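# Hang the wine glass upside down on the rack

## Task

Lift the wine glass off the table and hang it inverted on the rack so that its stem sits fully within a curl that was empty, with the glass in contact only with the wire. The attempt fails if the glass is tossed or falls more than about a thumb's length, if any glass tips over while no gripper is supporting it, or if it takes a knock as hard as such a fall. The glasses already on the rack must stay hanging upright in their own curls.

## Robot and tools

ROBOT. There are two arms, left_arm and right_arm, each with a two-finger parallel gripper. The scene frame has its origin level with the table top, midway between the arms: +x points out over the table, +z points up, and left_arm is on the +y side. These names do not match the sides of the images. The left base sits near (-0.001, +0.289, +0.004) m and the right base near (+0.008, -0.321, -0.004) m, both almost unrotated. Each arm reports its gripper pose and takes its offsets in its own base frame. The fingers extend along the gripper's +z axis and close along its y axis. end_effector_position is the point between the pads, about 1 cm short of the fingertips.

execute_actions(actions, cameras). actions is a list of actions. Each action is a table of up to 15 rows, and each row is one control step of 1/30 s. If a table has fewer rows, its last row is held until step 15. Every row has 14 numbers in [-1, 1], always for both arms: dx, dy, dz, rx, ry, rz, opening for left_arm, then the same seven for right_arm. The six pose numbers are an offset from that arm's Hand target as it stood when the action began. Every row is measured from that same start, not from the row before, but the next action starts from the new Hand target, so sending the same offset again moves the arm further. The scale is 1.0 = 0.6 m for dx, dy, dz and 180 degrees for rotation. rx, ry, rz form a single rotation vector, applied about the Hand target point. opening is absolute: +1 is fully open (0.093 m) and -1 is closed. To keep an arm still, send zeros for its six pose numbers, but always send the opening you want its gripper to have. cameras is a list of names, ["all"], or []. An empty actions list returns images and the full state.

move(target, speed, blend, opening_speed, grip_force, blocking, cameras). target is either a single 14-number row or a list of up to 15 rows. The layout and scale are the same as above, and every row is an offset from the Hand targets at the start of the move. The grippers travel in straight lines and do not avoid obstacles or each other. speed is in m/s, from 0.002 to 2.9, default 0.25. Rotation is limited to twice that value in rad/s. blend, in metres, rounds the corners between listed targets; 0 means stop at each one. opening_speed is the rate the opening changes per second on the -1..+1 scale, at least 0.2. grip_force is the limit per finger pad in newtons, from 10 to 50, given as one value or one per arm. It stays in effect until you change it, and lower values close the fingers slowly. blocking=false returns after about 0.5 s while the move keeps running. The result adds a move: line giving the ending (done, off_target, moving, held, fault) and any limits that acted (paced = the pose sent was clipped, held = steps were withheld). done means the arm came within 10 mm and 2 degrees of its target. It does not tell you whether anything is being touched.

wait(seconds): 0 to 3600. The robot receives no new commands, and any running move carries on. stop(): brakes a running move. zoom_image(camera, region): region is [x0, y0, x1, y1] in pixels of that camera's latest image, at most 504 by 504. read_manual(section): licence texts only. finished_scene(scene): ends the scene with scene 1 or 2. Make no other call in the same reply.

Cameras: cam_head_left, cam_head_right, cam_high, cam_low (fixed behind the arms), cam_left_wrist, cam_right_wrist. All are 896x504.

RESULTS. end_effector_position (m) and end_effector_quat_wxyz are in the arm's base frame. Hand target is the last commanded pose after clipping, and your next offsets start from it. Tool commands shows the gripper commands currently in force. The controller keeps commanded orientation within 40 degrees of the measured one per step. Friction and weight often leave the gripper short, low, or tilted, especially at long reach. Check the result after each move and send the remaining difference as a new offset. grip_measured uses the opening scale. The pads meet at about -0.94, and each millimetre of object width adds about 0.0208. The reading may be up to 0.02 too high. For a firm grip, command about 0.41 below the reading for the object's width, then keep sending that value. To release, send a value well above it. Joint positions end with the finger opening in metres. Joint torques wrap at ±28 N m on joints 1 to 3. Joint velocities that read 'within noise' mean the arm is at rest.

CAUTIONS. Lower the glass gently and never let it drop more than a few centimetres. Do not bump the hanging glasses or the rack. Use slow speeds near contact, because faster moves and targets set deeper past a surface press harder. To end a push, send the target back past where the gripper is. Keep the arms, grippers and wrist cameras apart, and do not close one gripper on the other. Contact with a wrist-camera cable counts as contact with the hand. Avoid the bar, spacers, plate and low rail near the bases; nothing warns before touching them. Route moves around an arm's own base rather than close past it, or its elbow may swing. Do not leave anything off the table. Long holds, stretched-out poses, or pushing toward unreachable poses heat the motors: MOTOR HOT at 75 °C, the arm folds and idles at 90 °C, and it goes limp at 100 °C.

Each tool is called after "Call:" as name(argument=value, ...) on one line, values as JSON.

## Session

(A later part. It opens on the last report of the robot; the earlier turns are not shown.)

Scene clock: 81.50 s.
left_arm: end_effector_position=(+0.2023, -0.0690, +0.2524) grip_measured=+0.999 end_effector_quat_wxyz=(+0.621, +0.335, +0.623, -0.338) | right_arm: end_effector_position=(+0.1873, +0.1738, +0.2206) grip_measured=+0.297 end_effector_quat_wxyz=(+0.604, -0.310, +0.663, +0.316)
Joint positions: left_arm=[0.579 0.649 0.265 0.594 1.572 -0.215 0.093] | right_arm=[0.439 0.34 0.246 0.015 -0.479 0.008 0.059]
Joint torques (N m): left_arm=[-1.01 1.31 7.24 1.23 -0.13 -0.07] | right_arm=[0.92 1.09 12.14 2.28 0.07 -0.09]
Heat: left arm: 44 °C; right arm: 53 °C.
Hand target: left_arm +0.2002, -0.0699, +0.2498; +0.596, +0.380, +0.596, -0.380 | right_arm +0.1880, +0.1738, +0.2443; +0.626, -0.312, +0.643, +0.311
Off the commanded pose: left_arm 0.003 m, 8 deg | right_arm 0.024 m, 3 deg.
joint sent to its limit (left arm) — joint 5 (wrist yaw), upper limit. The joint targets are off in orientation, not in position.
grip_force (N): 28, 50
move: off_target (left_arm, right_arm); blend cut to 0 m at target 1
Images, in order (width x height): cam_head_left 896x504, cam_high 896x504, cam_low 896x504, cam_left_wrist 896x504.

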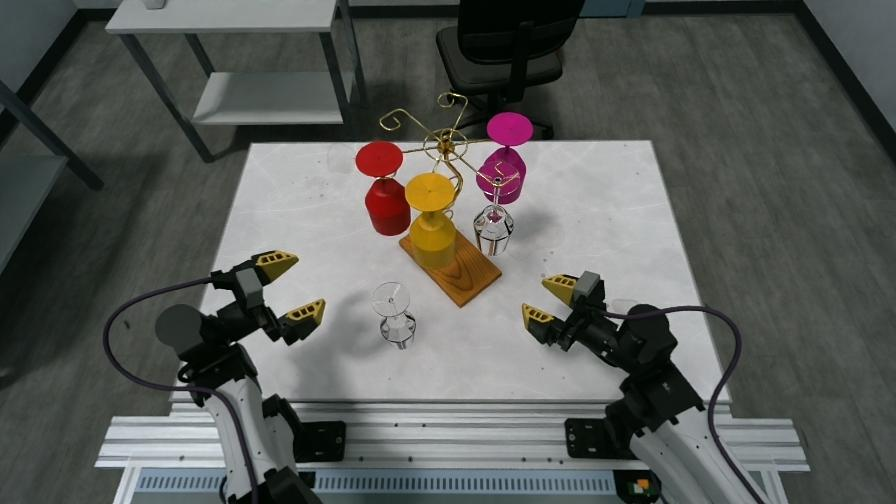

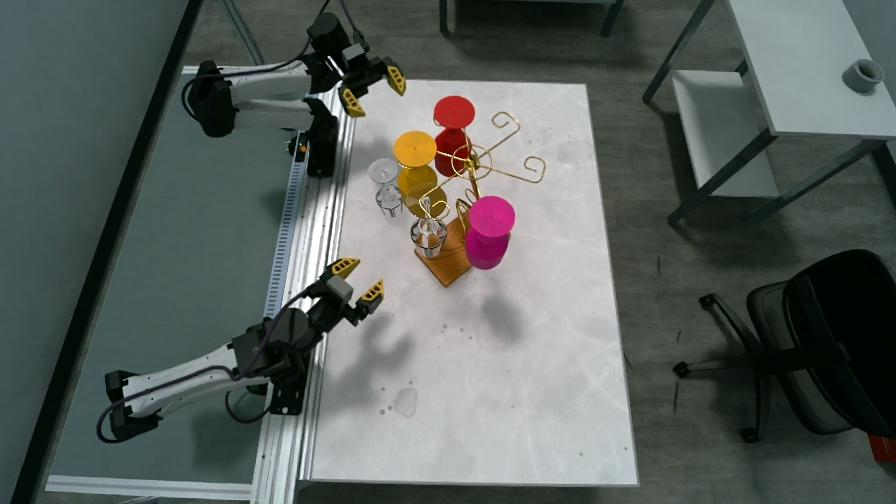

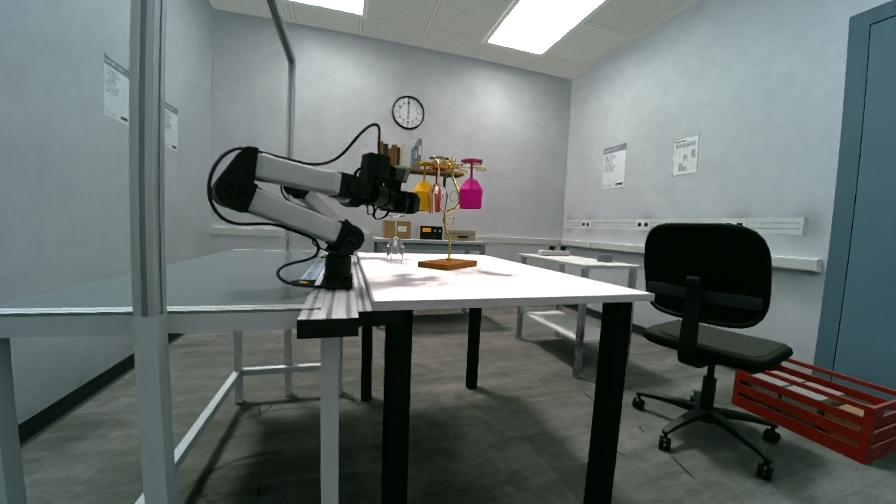

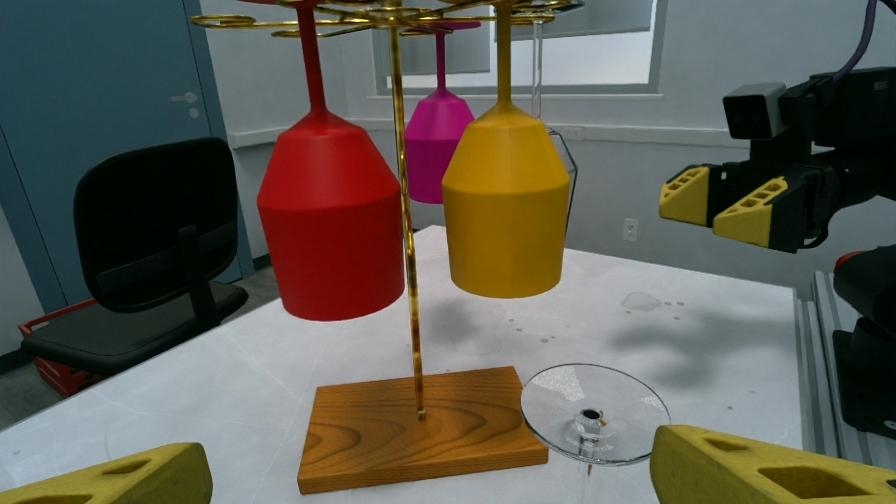

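Call:
move(target=[[0,0,-0.313,0,0,0,1,0,0,0,0,0,0,0.3],[0,-0.1,-0.313,0,0,-0.06,1,0,0,0,0,0,0,0.3]], cameras=["cam_head_left","cam_low","cam_left_wrist"], speed=0.2, blend=0.02)

Call:
zoom_image(camera="cam_head_left", region=[300, 240, 440, 380])

Call:
zoom_image(camera="cam_low", region=[340, 180, 440, 280])

Scene clock: 83.73 s.
left_arm: end_effector_position=(+0.1966, -0.1287, +0.0636) grip_measured=+0.999 end_effector_quat_wxyz=(+0.547, +0.438, +0.559, -0.442) | right_arm: end_effector_position=(+0.1873, +0.1738, +0.2204) grip_measured=+0.297 end_effector_quat_wxyz=(+0.604, -0.310, +0.663, +0.316)
Joint positions: left_arm=[0.219 1.777 0.137 0.735 1.559 0.89 0.093] | right_arm=[0.439 0.34 0.246 0.013 -0.479 0.008 0.059]
Joint torques (N m): left_arm=[-1.09 -2.62 3.64 1.18 0.54 -0.11] | right_arm=[0.83 1.01 12.11 2.31 0.08 -0.06]
Heat: left arm: 44 °C; right arm: 53 °C.
Hand target: left_arm +0.2002, -0.1299, +0.0620; +0.558, +0.435, +0.558, -0.434 | right_arm +0.1880, +0.1738, +0.2445; +0.626, -0.312, +0.643, +0.311
Off the commanded pose: left_arm 0.004 m, 2 deg | right_arm 0.024 m, 3 deg.
grip_force (N): 28, 50
move: done

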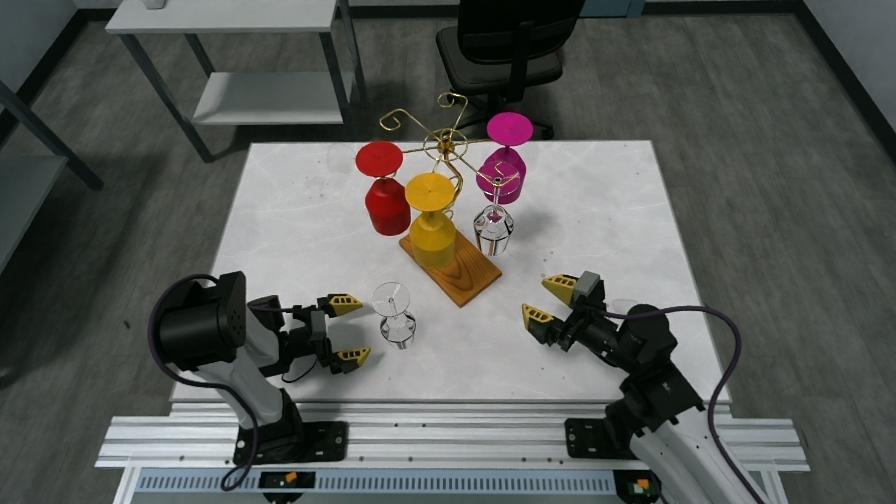

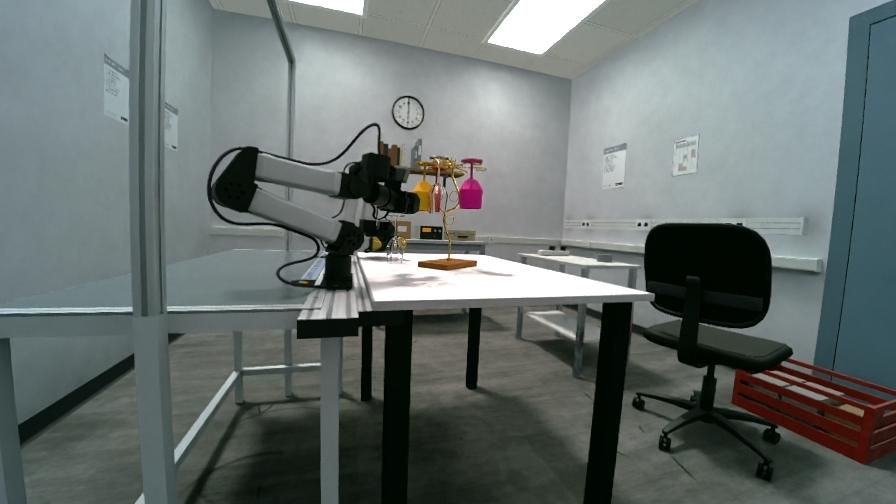

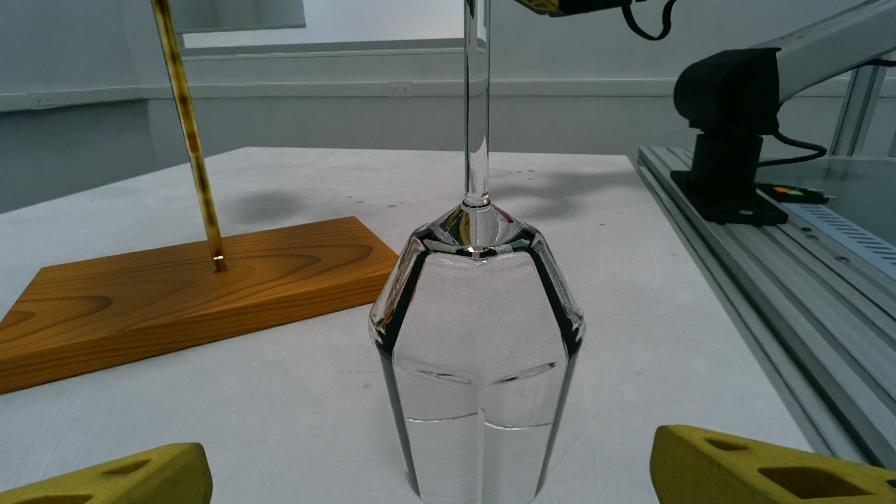

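Scaled by 3.600 from the camera's image (finer frame: 1280x720).

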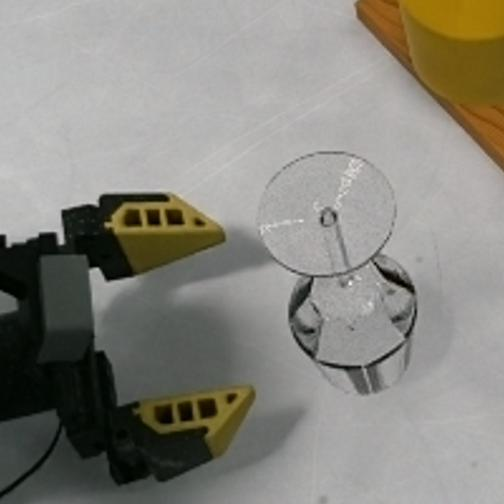

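Scaled by 5.040 from the camera's image (finer frame: 1280x720).

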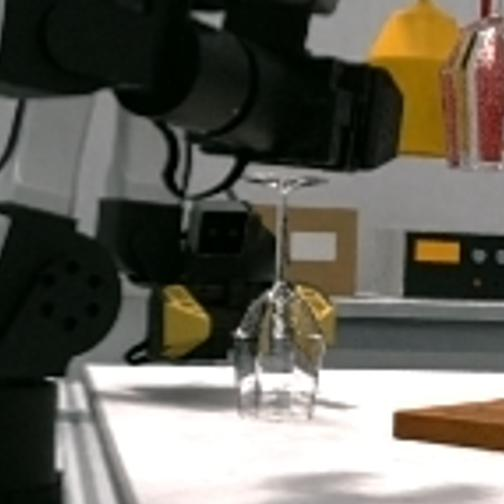

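Call:
move(target=[[0.0,-0.112,-0.005,0,0,-0.078,1,0,0,0,0,0,0,0.3],[0.0,-0.112,-0.005,0,0,-0.078,0,0,0,0,0,0,0,0.3]], cameras=["cam_head_left","cam_low","cam_left_wrist"], speed=0.1, grip_force=[30,50])

Call:
zoom_image(camera="cam_head_left", region=[300, 240, 440, 380])

Call:
zoom_image(camera="cam_low", region=[340, 180, 440, 280])

Scene clock: 88.73 s.
left_arm: end_effector_position=(+0.1998, -0.1955, +0.0596) grip_measured=+0.429 end_effector_quat_wxyz=(+0.479, +0.514, +0.507, -0.500) | right_arm: end_effector_position=(+0.1873, +0.1738, +0.2204) grip_measured=+0.297 end_effector_quat_wxyz=(+0.604, -0.310, +0.663, +0.316)
Joint positions: left_arm=[-0.133 2.059 0.224 1.45 1.459 0.369 0.066] | right_arm=[0.439 0.34 0.246 0.013 -0.479 0.008 0.059]
Joint torques (N m): left_arm=[-1.11 -2.52 1.24 2.28 0.07 -0.57] | right_arm=[0.87 1.01 12.15 2.31 0.06 -0.08]
Heat: left arm: 44 °C; right arm: 53 °C.
Hand target: left_arm +0.2002, -0.1971, +0.0590; +0.500, +0.500, +0.501, -0.499 | right_arm +0.1880, +0.1738, +0.2445; +0.626, -0.312, +0.643, +0.311
Off the commanded pose: left_arm 0.002 m, 3 deg | right_arm 0.024 m, 4 deg.
grip_force (N): 30, 50
move: off_target (left_arm); target 2's new opening was sent with left_arm's hand 0.005 m and 4 deg from that target

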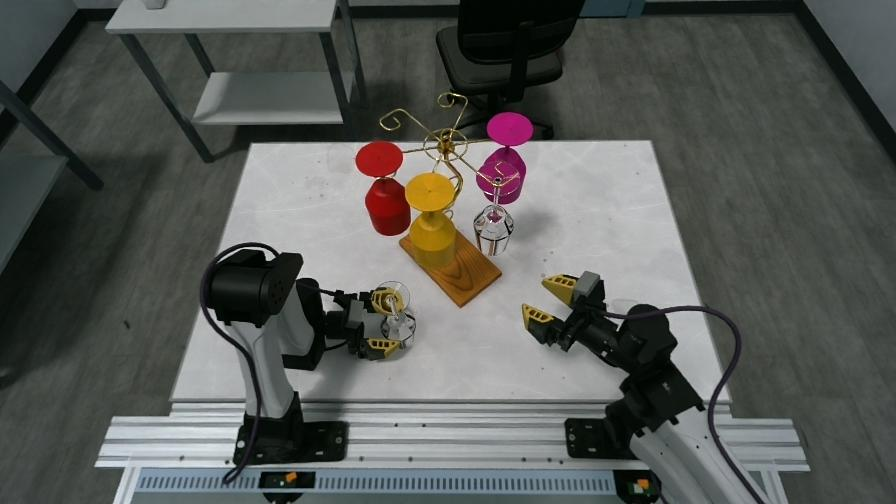

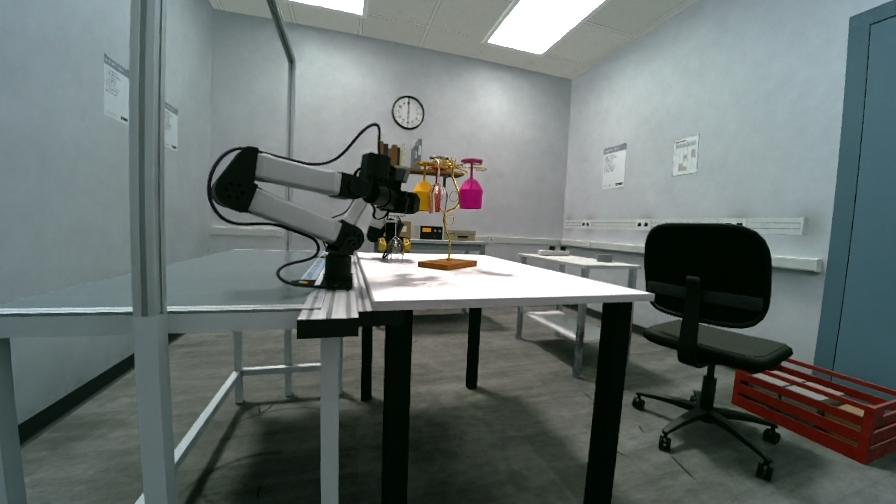

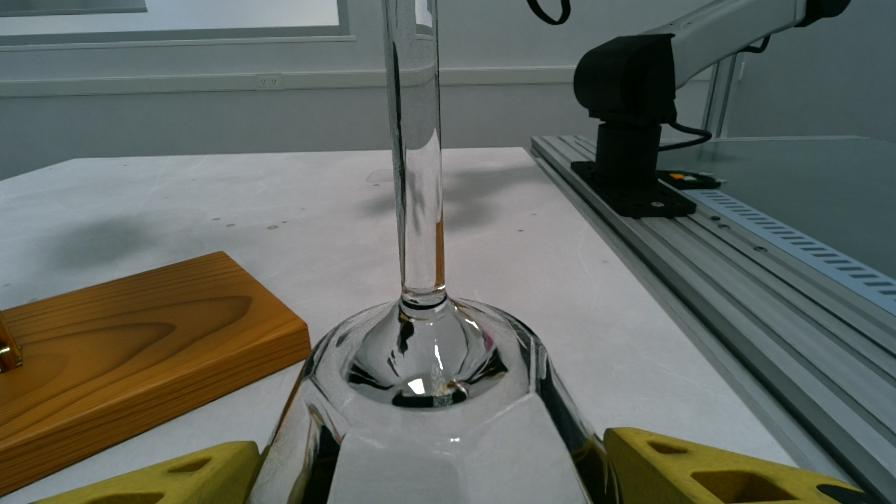

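Scaled by 3.600 from the camera's image (finer frame: 1280x720).

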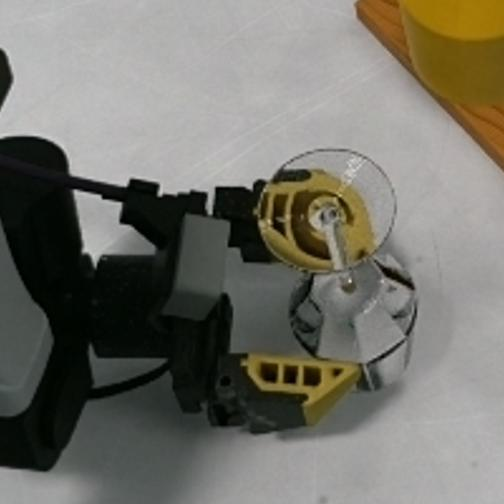

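Scaled by 5.040 from the camera's image (finer frame: 1280x720).

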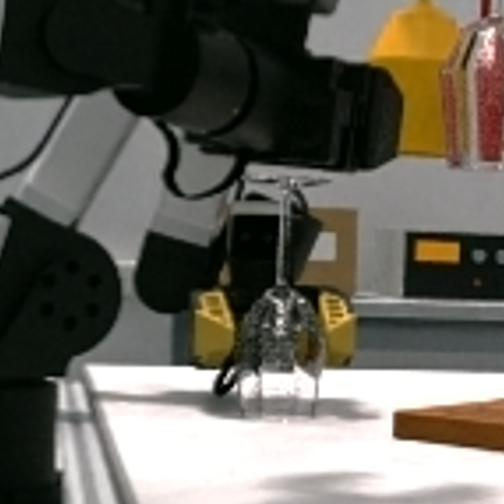

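Call:
move(target=[[0,0.012,0.118,0,0,0,0,0,0,0,0,0,0,0.3],[0.066,0.212,0.268,0,0,0.139,0,0,0,0,0,0,0,0.3],[0.416,0.228,0.343,0,0,0.1,0,0,0,0,0,0,0,0.3],[0.55,0.095,0.352,0,0,0.028,0,0,0,0,0,0,0,0.3]], cameras=["cam_head_left","cam_head_right","cam_high","cam_low","cam_left_wrist"], speed=[0.1,0.2,0.2,0.15], blend=0.02)

Call:
zoom_image(camera="cam_high", region=[420, 60, 580, 220])

Call:
zoom_image(camera="cam_head_left", region=[360, 60, 520, 220])

Call:
zoom_image(camera="cam_low", region=[390, 120, 510, 240])

Scene clock: 94.33 s.
left_arm: end_effector_position=(+0.5277, -0.1380, +0.2678) grip_measured=+0.416 end_effector_quat_wxyz=(+0.520, +0.468, +0.524, -0.486) | right_arm: end_effector_position=(+0.1873, +0.1738, +0.2204) grip_measured=+0.297 end_effector_quat_wxyz=(+0.604, -0.310, +0.663, +0.316)
Joint positions: left_arm=[0.058 2.327 1.819 0.88 1.536 -0.395 0.065] | right_arm=[0.439 0.34 0.246 0.013 -0.479 0.008 0.059]
Joint torques (N m): left_arm=[-0.64 -11.37 10.22 1.09 -0.33 0.02] | right_arm=[0.84 0.98 12.11 2.31 0.09 -0.09]
Heat: left arm: 45 °C; right arm: 52 °C.
Hand target: left_arm +0.5302, -0.1400, +0.2703; +0.522, +0.477, +0.522, -0.477 | right_arm +0.1880, +0.1738, +0.2445; +0.626, -0.312, +0.643, +0.311
Off the commanded pose: left_arm 0.004 m, 2 deg | right_arm 0.024 m, 4 deg.
grip_force (N): 30, 50
move: done

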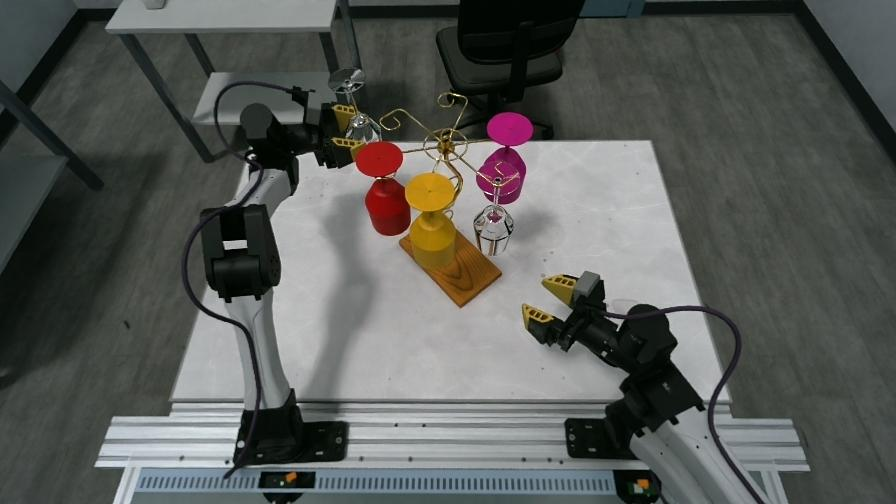

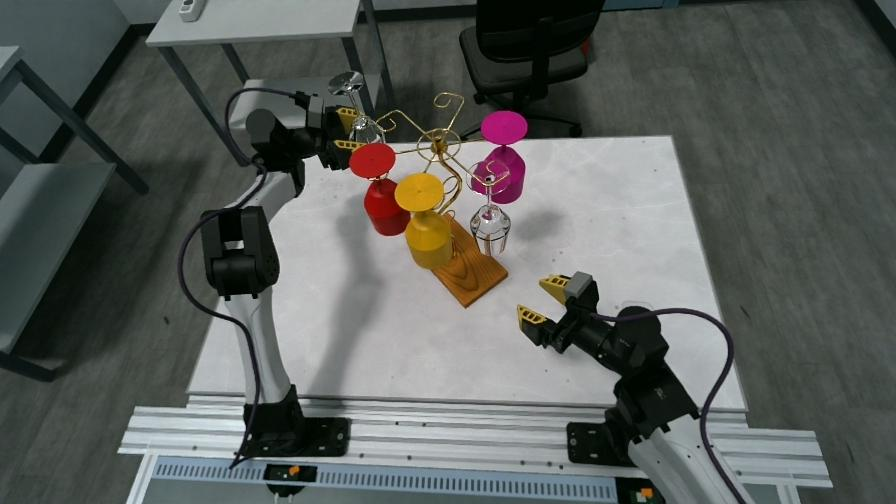

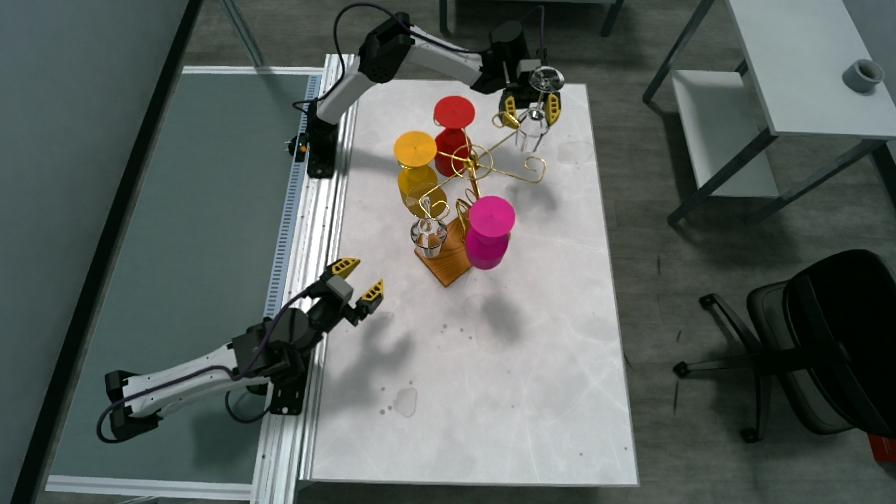

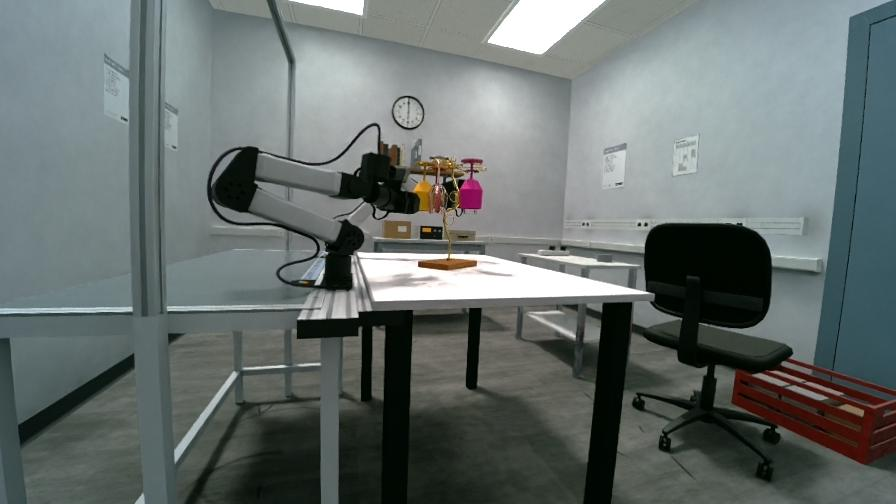

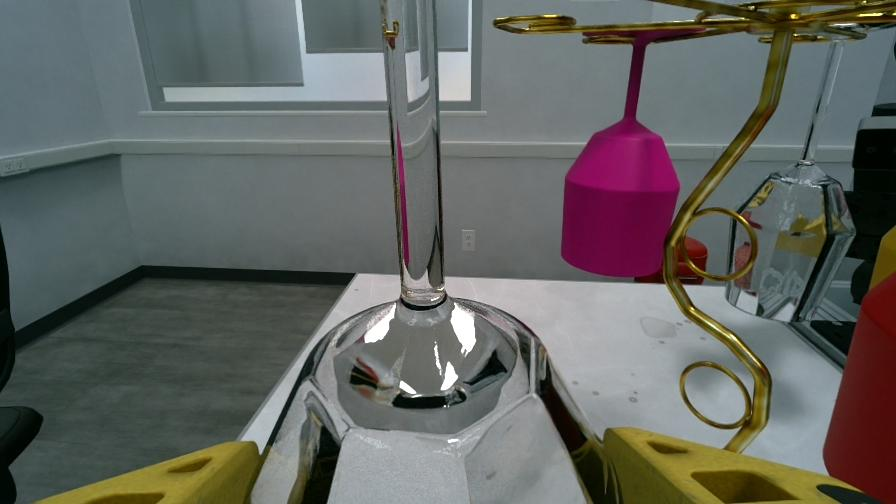

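Scaled by 3.150 from the camera's image (finer frame: 1280x720).

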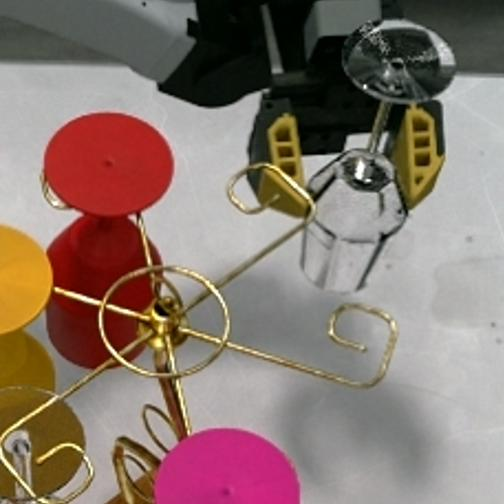

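Scaled by 3.150 from the camera's image (finer frame: 1280x720).

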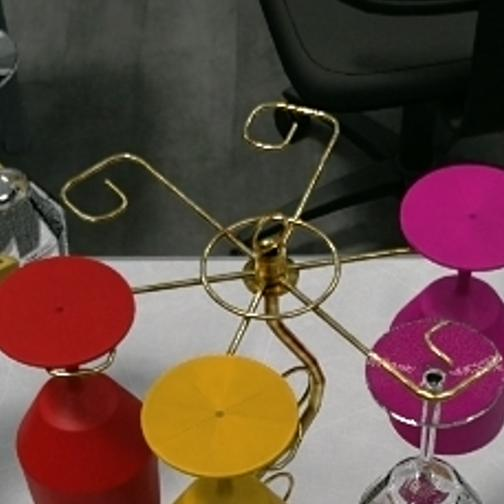

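Scaled by 4.200 from the camera's image (finer frame: 1280x720).

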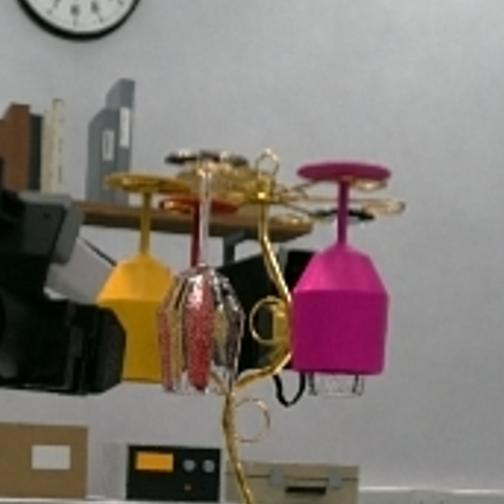

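Call:
move(target=[-0.04,-0.155,0.008,0,0,-0.07,0,0,0,0,0,0,0,0.3], cameras=["cam_head_left","cam_head_right","cam_high","cam_low","cam_left_wrist"], speed=0.1)

Call:
zoom_image(camera="cam_high", region=[460, 60, 580, 200])

Call:
zoom_image(camera="cam_head_left", region=[350, 40, 490, 180])

Call:
zoom_image(camera="cam_low", region=[420, 140, 500, 220])

Scene clock: 97.17 s.
left_arm: end_effector_position=(+0.5036, -0.2309, +0.2747) grip_measured=+0.416 end_effector_quat_wxyz=(+0.467, +0.530, +0.469, -0.531) | right_arm: end_effector_position=(+0.1873, +0.1738, +0.2204) grip_measured=+0.297 end_effector_quat_wxyz=(+0.604, -0.310, +0.663, +0.316)
Joint positions: left_arm=[-0.121 2.389 1.957 0.834 1.574 -0.406 0.065] | right_arm=[0.439 0.34 0.246 0.013 -0.479 0.008 0.059]
Joint torques (N m): left_arm=[-0.65 -11.4 10.3 1.01 -0.35 -0.19] | right_arm=[0.88 0.99 12.15 2.28 0.08 -0.07]
Heat: left arm: 47 °C; right arm: 52 °C.
Hand target: left_arm +0.5062, -0.2329, +0.2752; +0.467, +0.532, +0.467, -0.531 | right_arm +0.1880, +0.1738, +0.2445; +0.626, -0.312, +0.643, +0.311
Off the commanded pose: left_arm 0.003 m, 0 deg | right_arm 0.024 m, 4 deg.
grip_force (N): 30, 50
move: done

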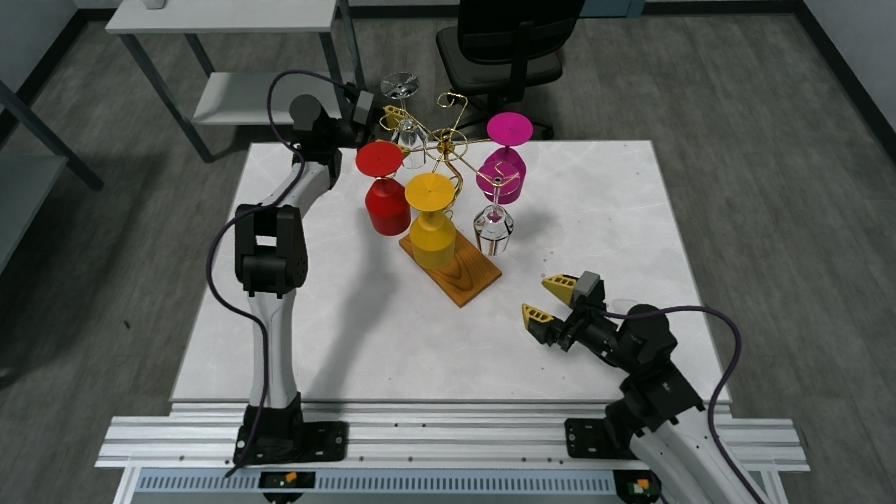

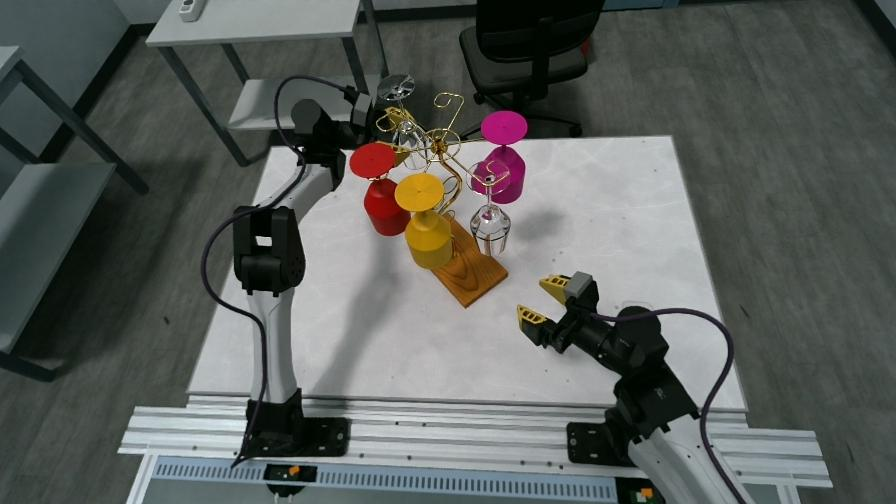

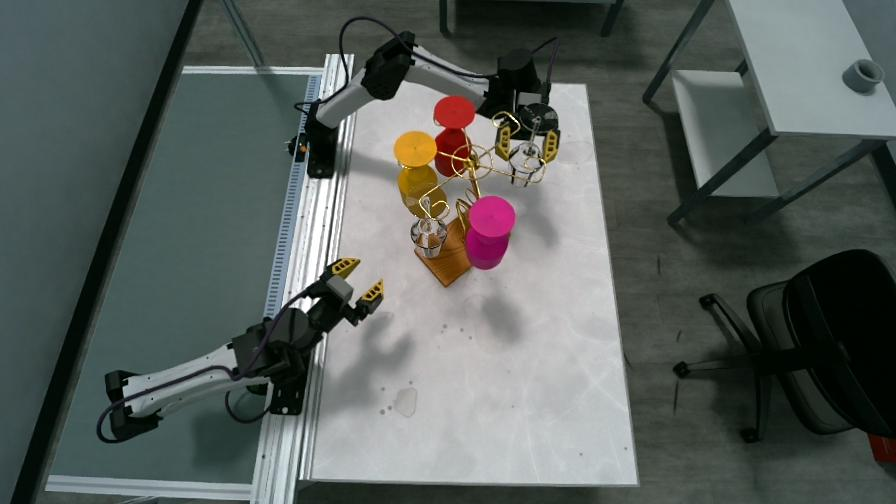

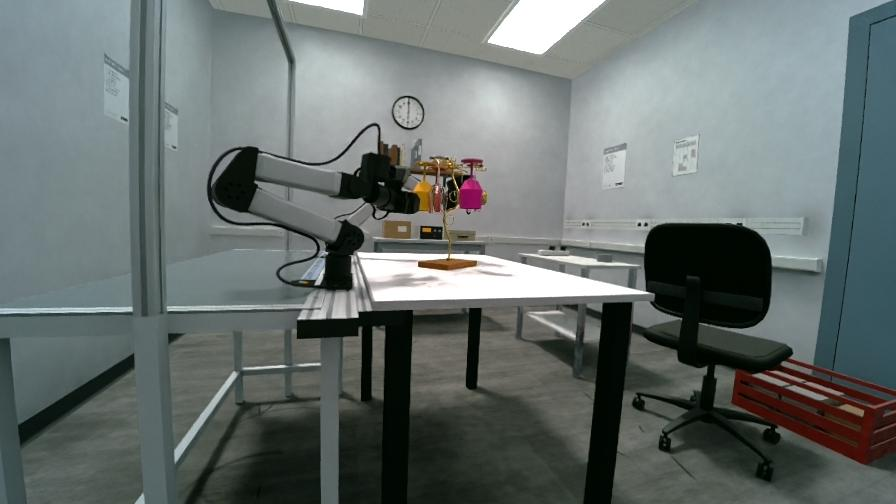

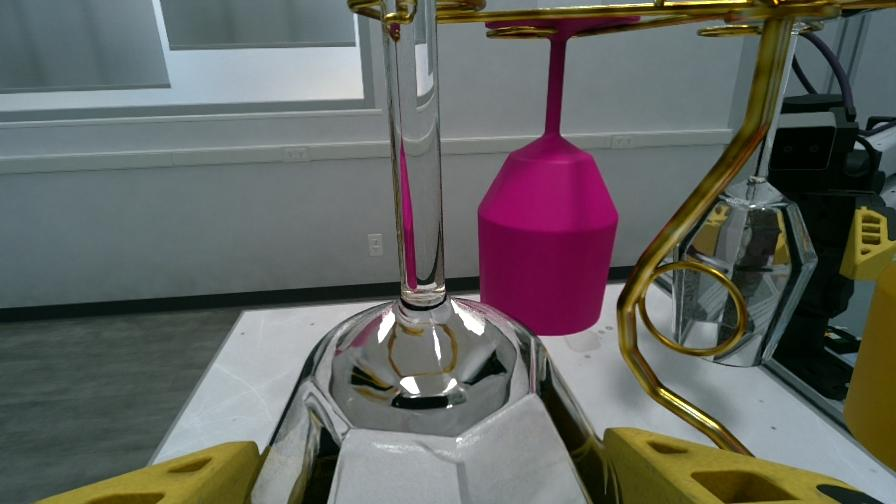

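Scaled by 3.600 from the camera's image (finer frame: 1280x720).

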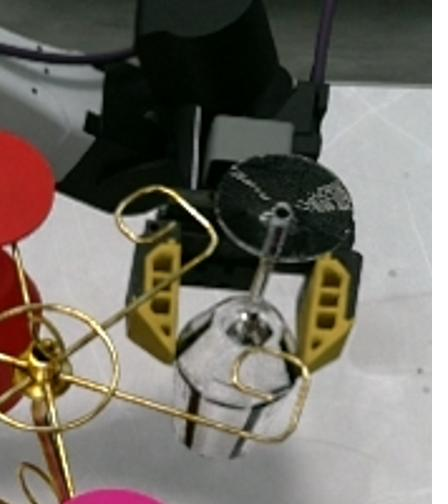

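Scaled by 3.600 from the camera's image (finer frame: 1280x720).

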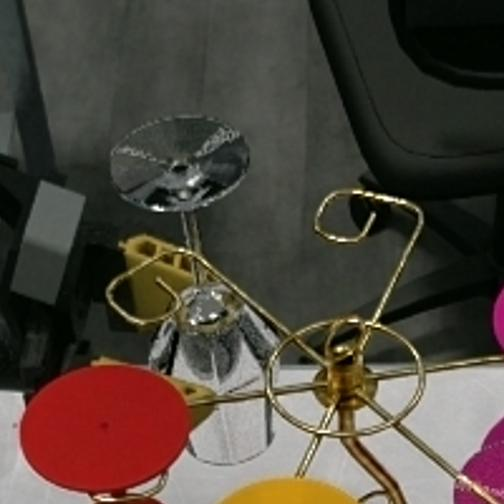

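Scaled by 6.300 from the camera's image (finer frame: 1280x720).

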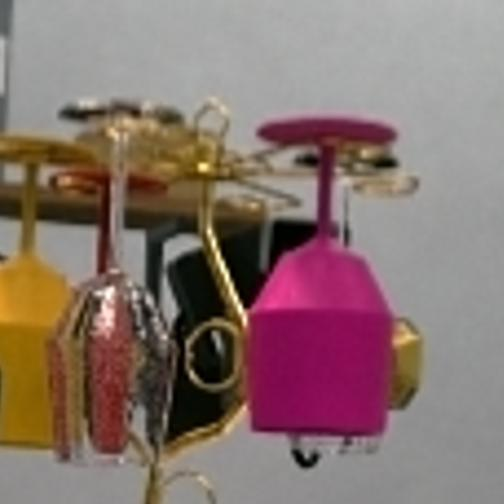

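Call:
move(target=[-0.055,-0.085,0,0,0,0,0,0,0,0,0,0,0,0.3], cameras=["cam_head_left","cam_high","cam_low","cam_left_wrist"], speed=0.08)

Call:
zoom_image(camera="cam_high", region=[460, 60, 580, 200])

Call:
zoom_image(camera="cam_head_left", region=[350, 40, 490, 180])

Call:
zoom_image(camera="cam_low", region=[420, 140, 500, 220])

Scene clock: 99.73 s.
left_arm: end_effector_position=(+0.4778, -0.2827, +0.2567) grip_measured=+0.416 end_effector_quat_wxyz=(+0.455, +0.521, +0.470, -0.548) | right_arm: end_effector_position=(+0.1873, +0.1738, +0.2204) grip_measured=+0.297 end_effector_quat_wxyz=(+0.604, -0.310, +0.663, +0.316)
Joint positions: left_arm=[-0.227 2.317 1.809 0.691 1.487 -0.224 0.065] | right_arm=[0.439 0.34 0.246 0.013 -0.479 0.008 0.059]
Joint torques (N m): left_arm=[-0.59 -15.6 7.28 1.25 -0.34 -0.02] | right_arm=[0.87 1.01 12.12 2.3 0.09 -0.08]
Heat: left arm: 49 °C; right arm: 52 °C.
Hand target: left_arm +0.4732, -0.2840, +0.2751; +0.467, +0.532, +0.467, -0.531 | right_arm +0.1880, +0.1738, +0.2445; +0.626, -0.312, +0.643, +0.311
Off the commanded pose: left_arm 0.019 m, 3 deg | right_arm 0.024 m, 4 deg.
grip_force (N): 30, 50
move: off_target (left_arm)

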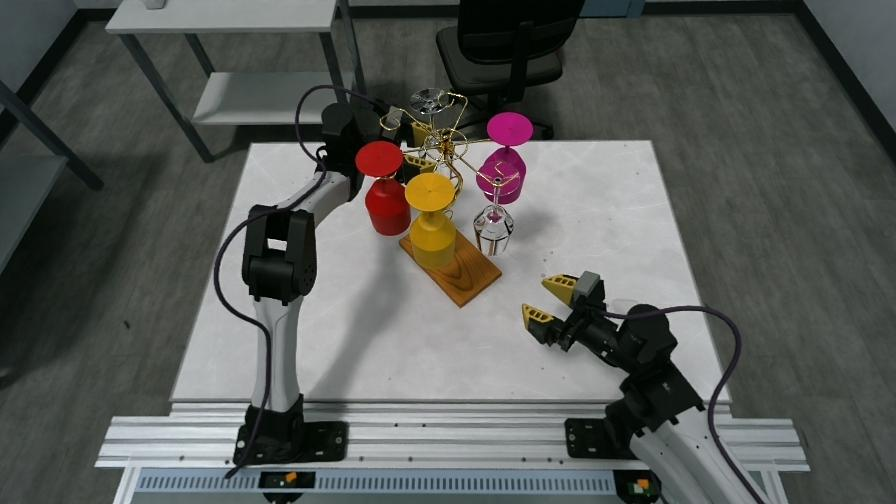

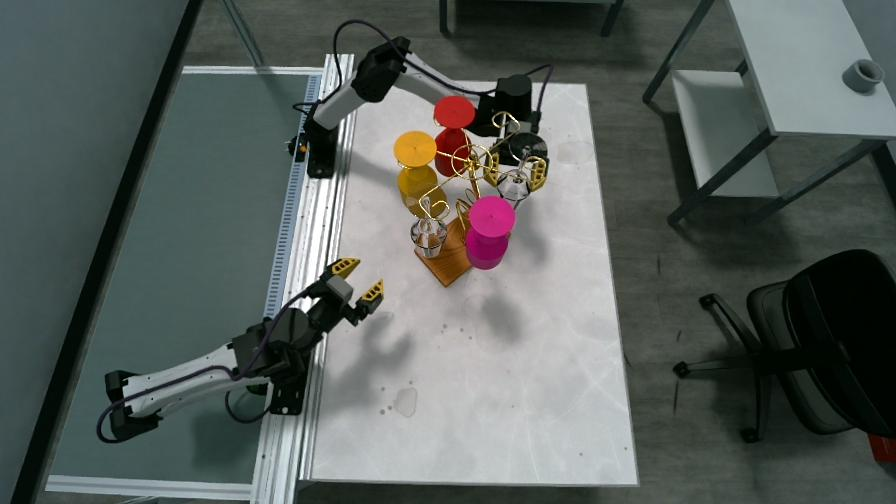

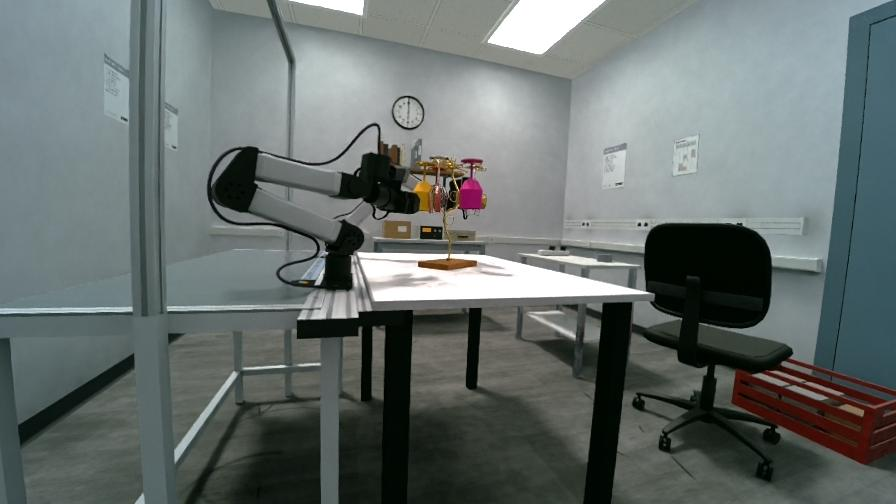

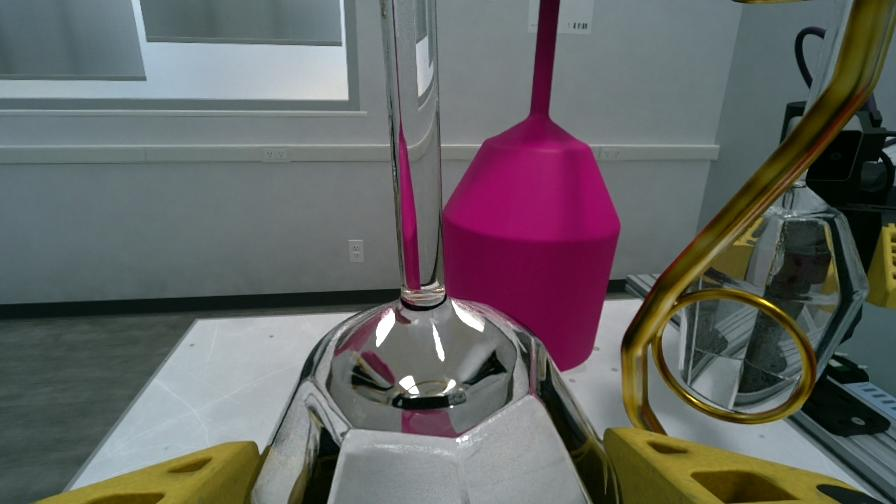

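Scaled by 3.600 from the camera's image (finer frame: 1280x720).

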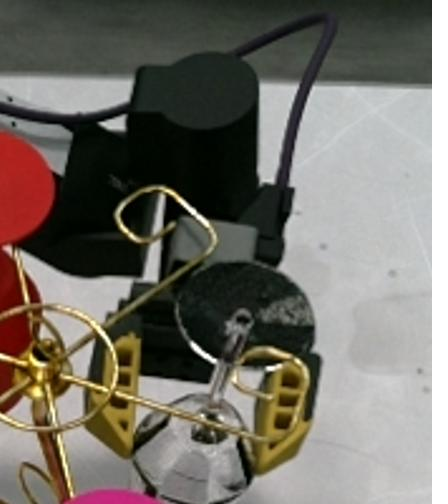

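Scaled by 3.600 from the camera's image (finer frame: 1280x720).

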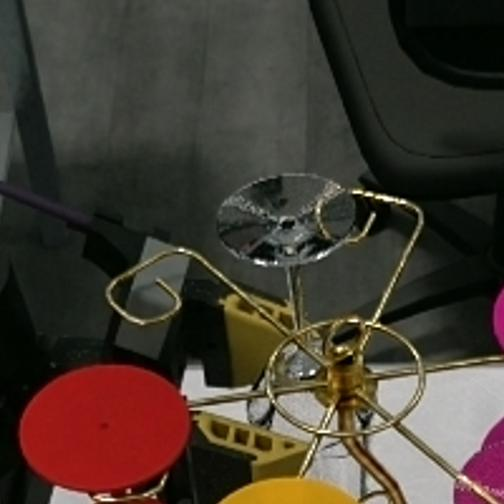

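Scaled by 6.300 from the camera's image (finer frame: 1280x720).

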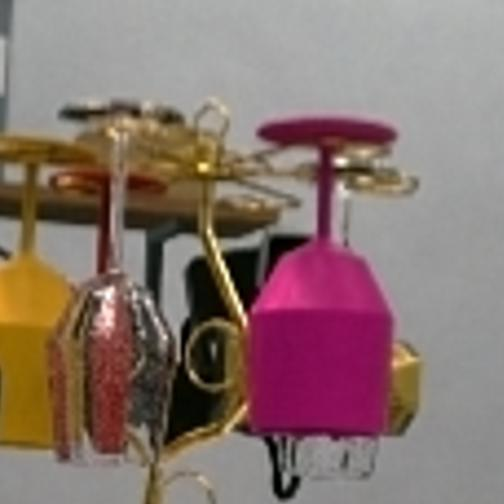

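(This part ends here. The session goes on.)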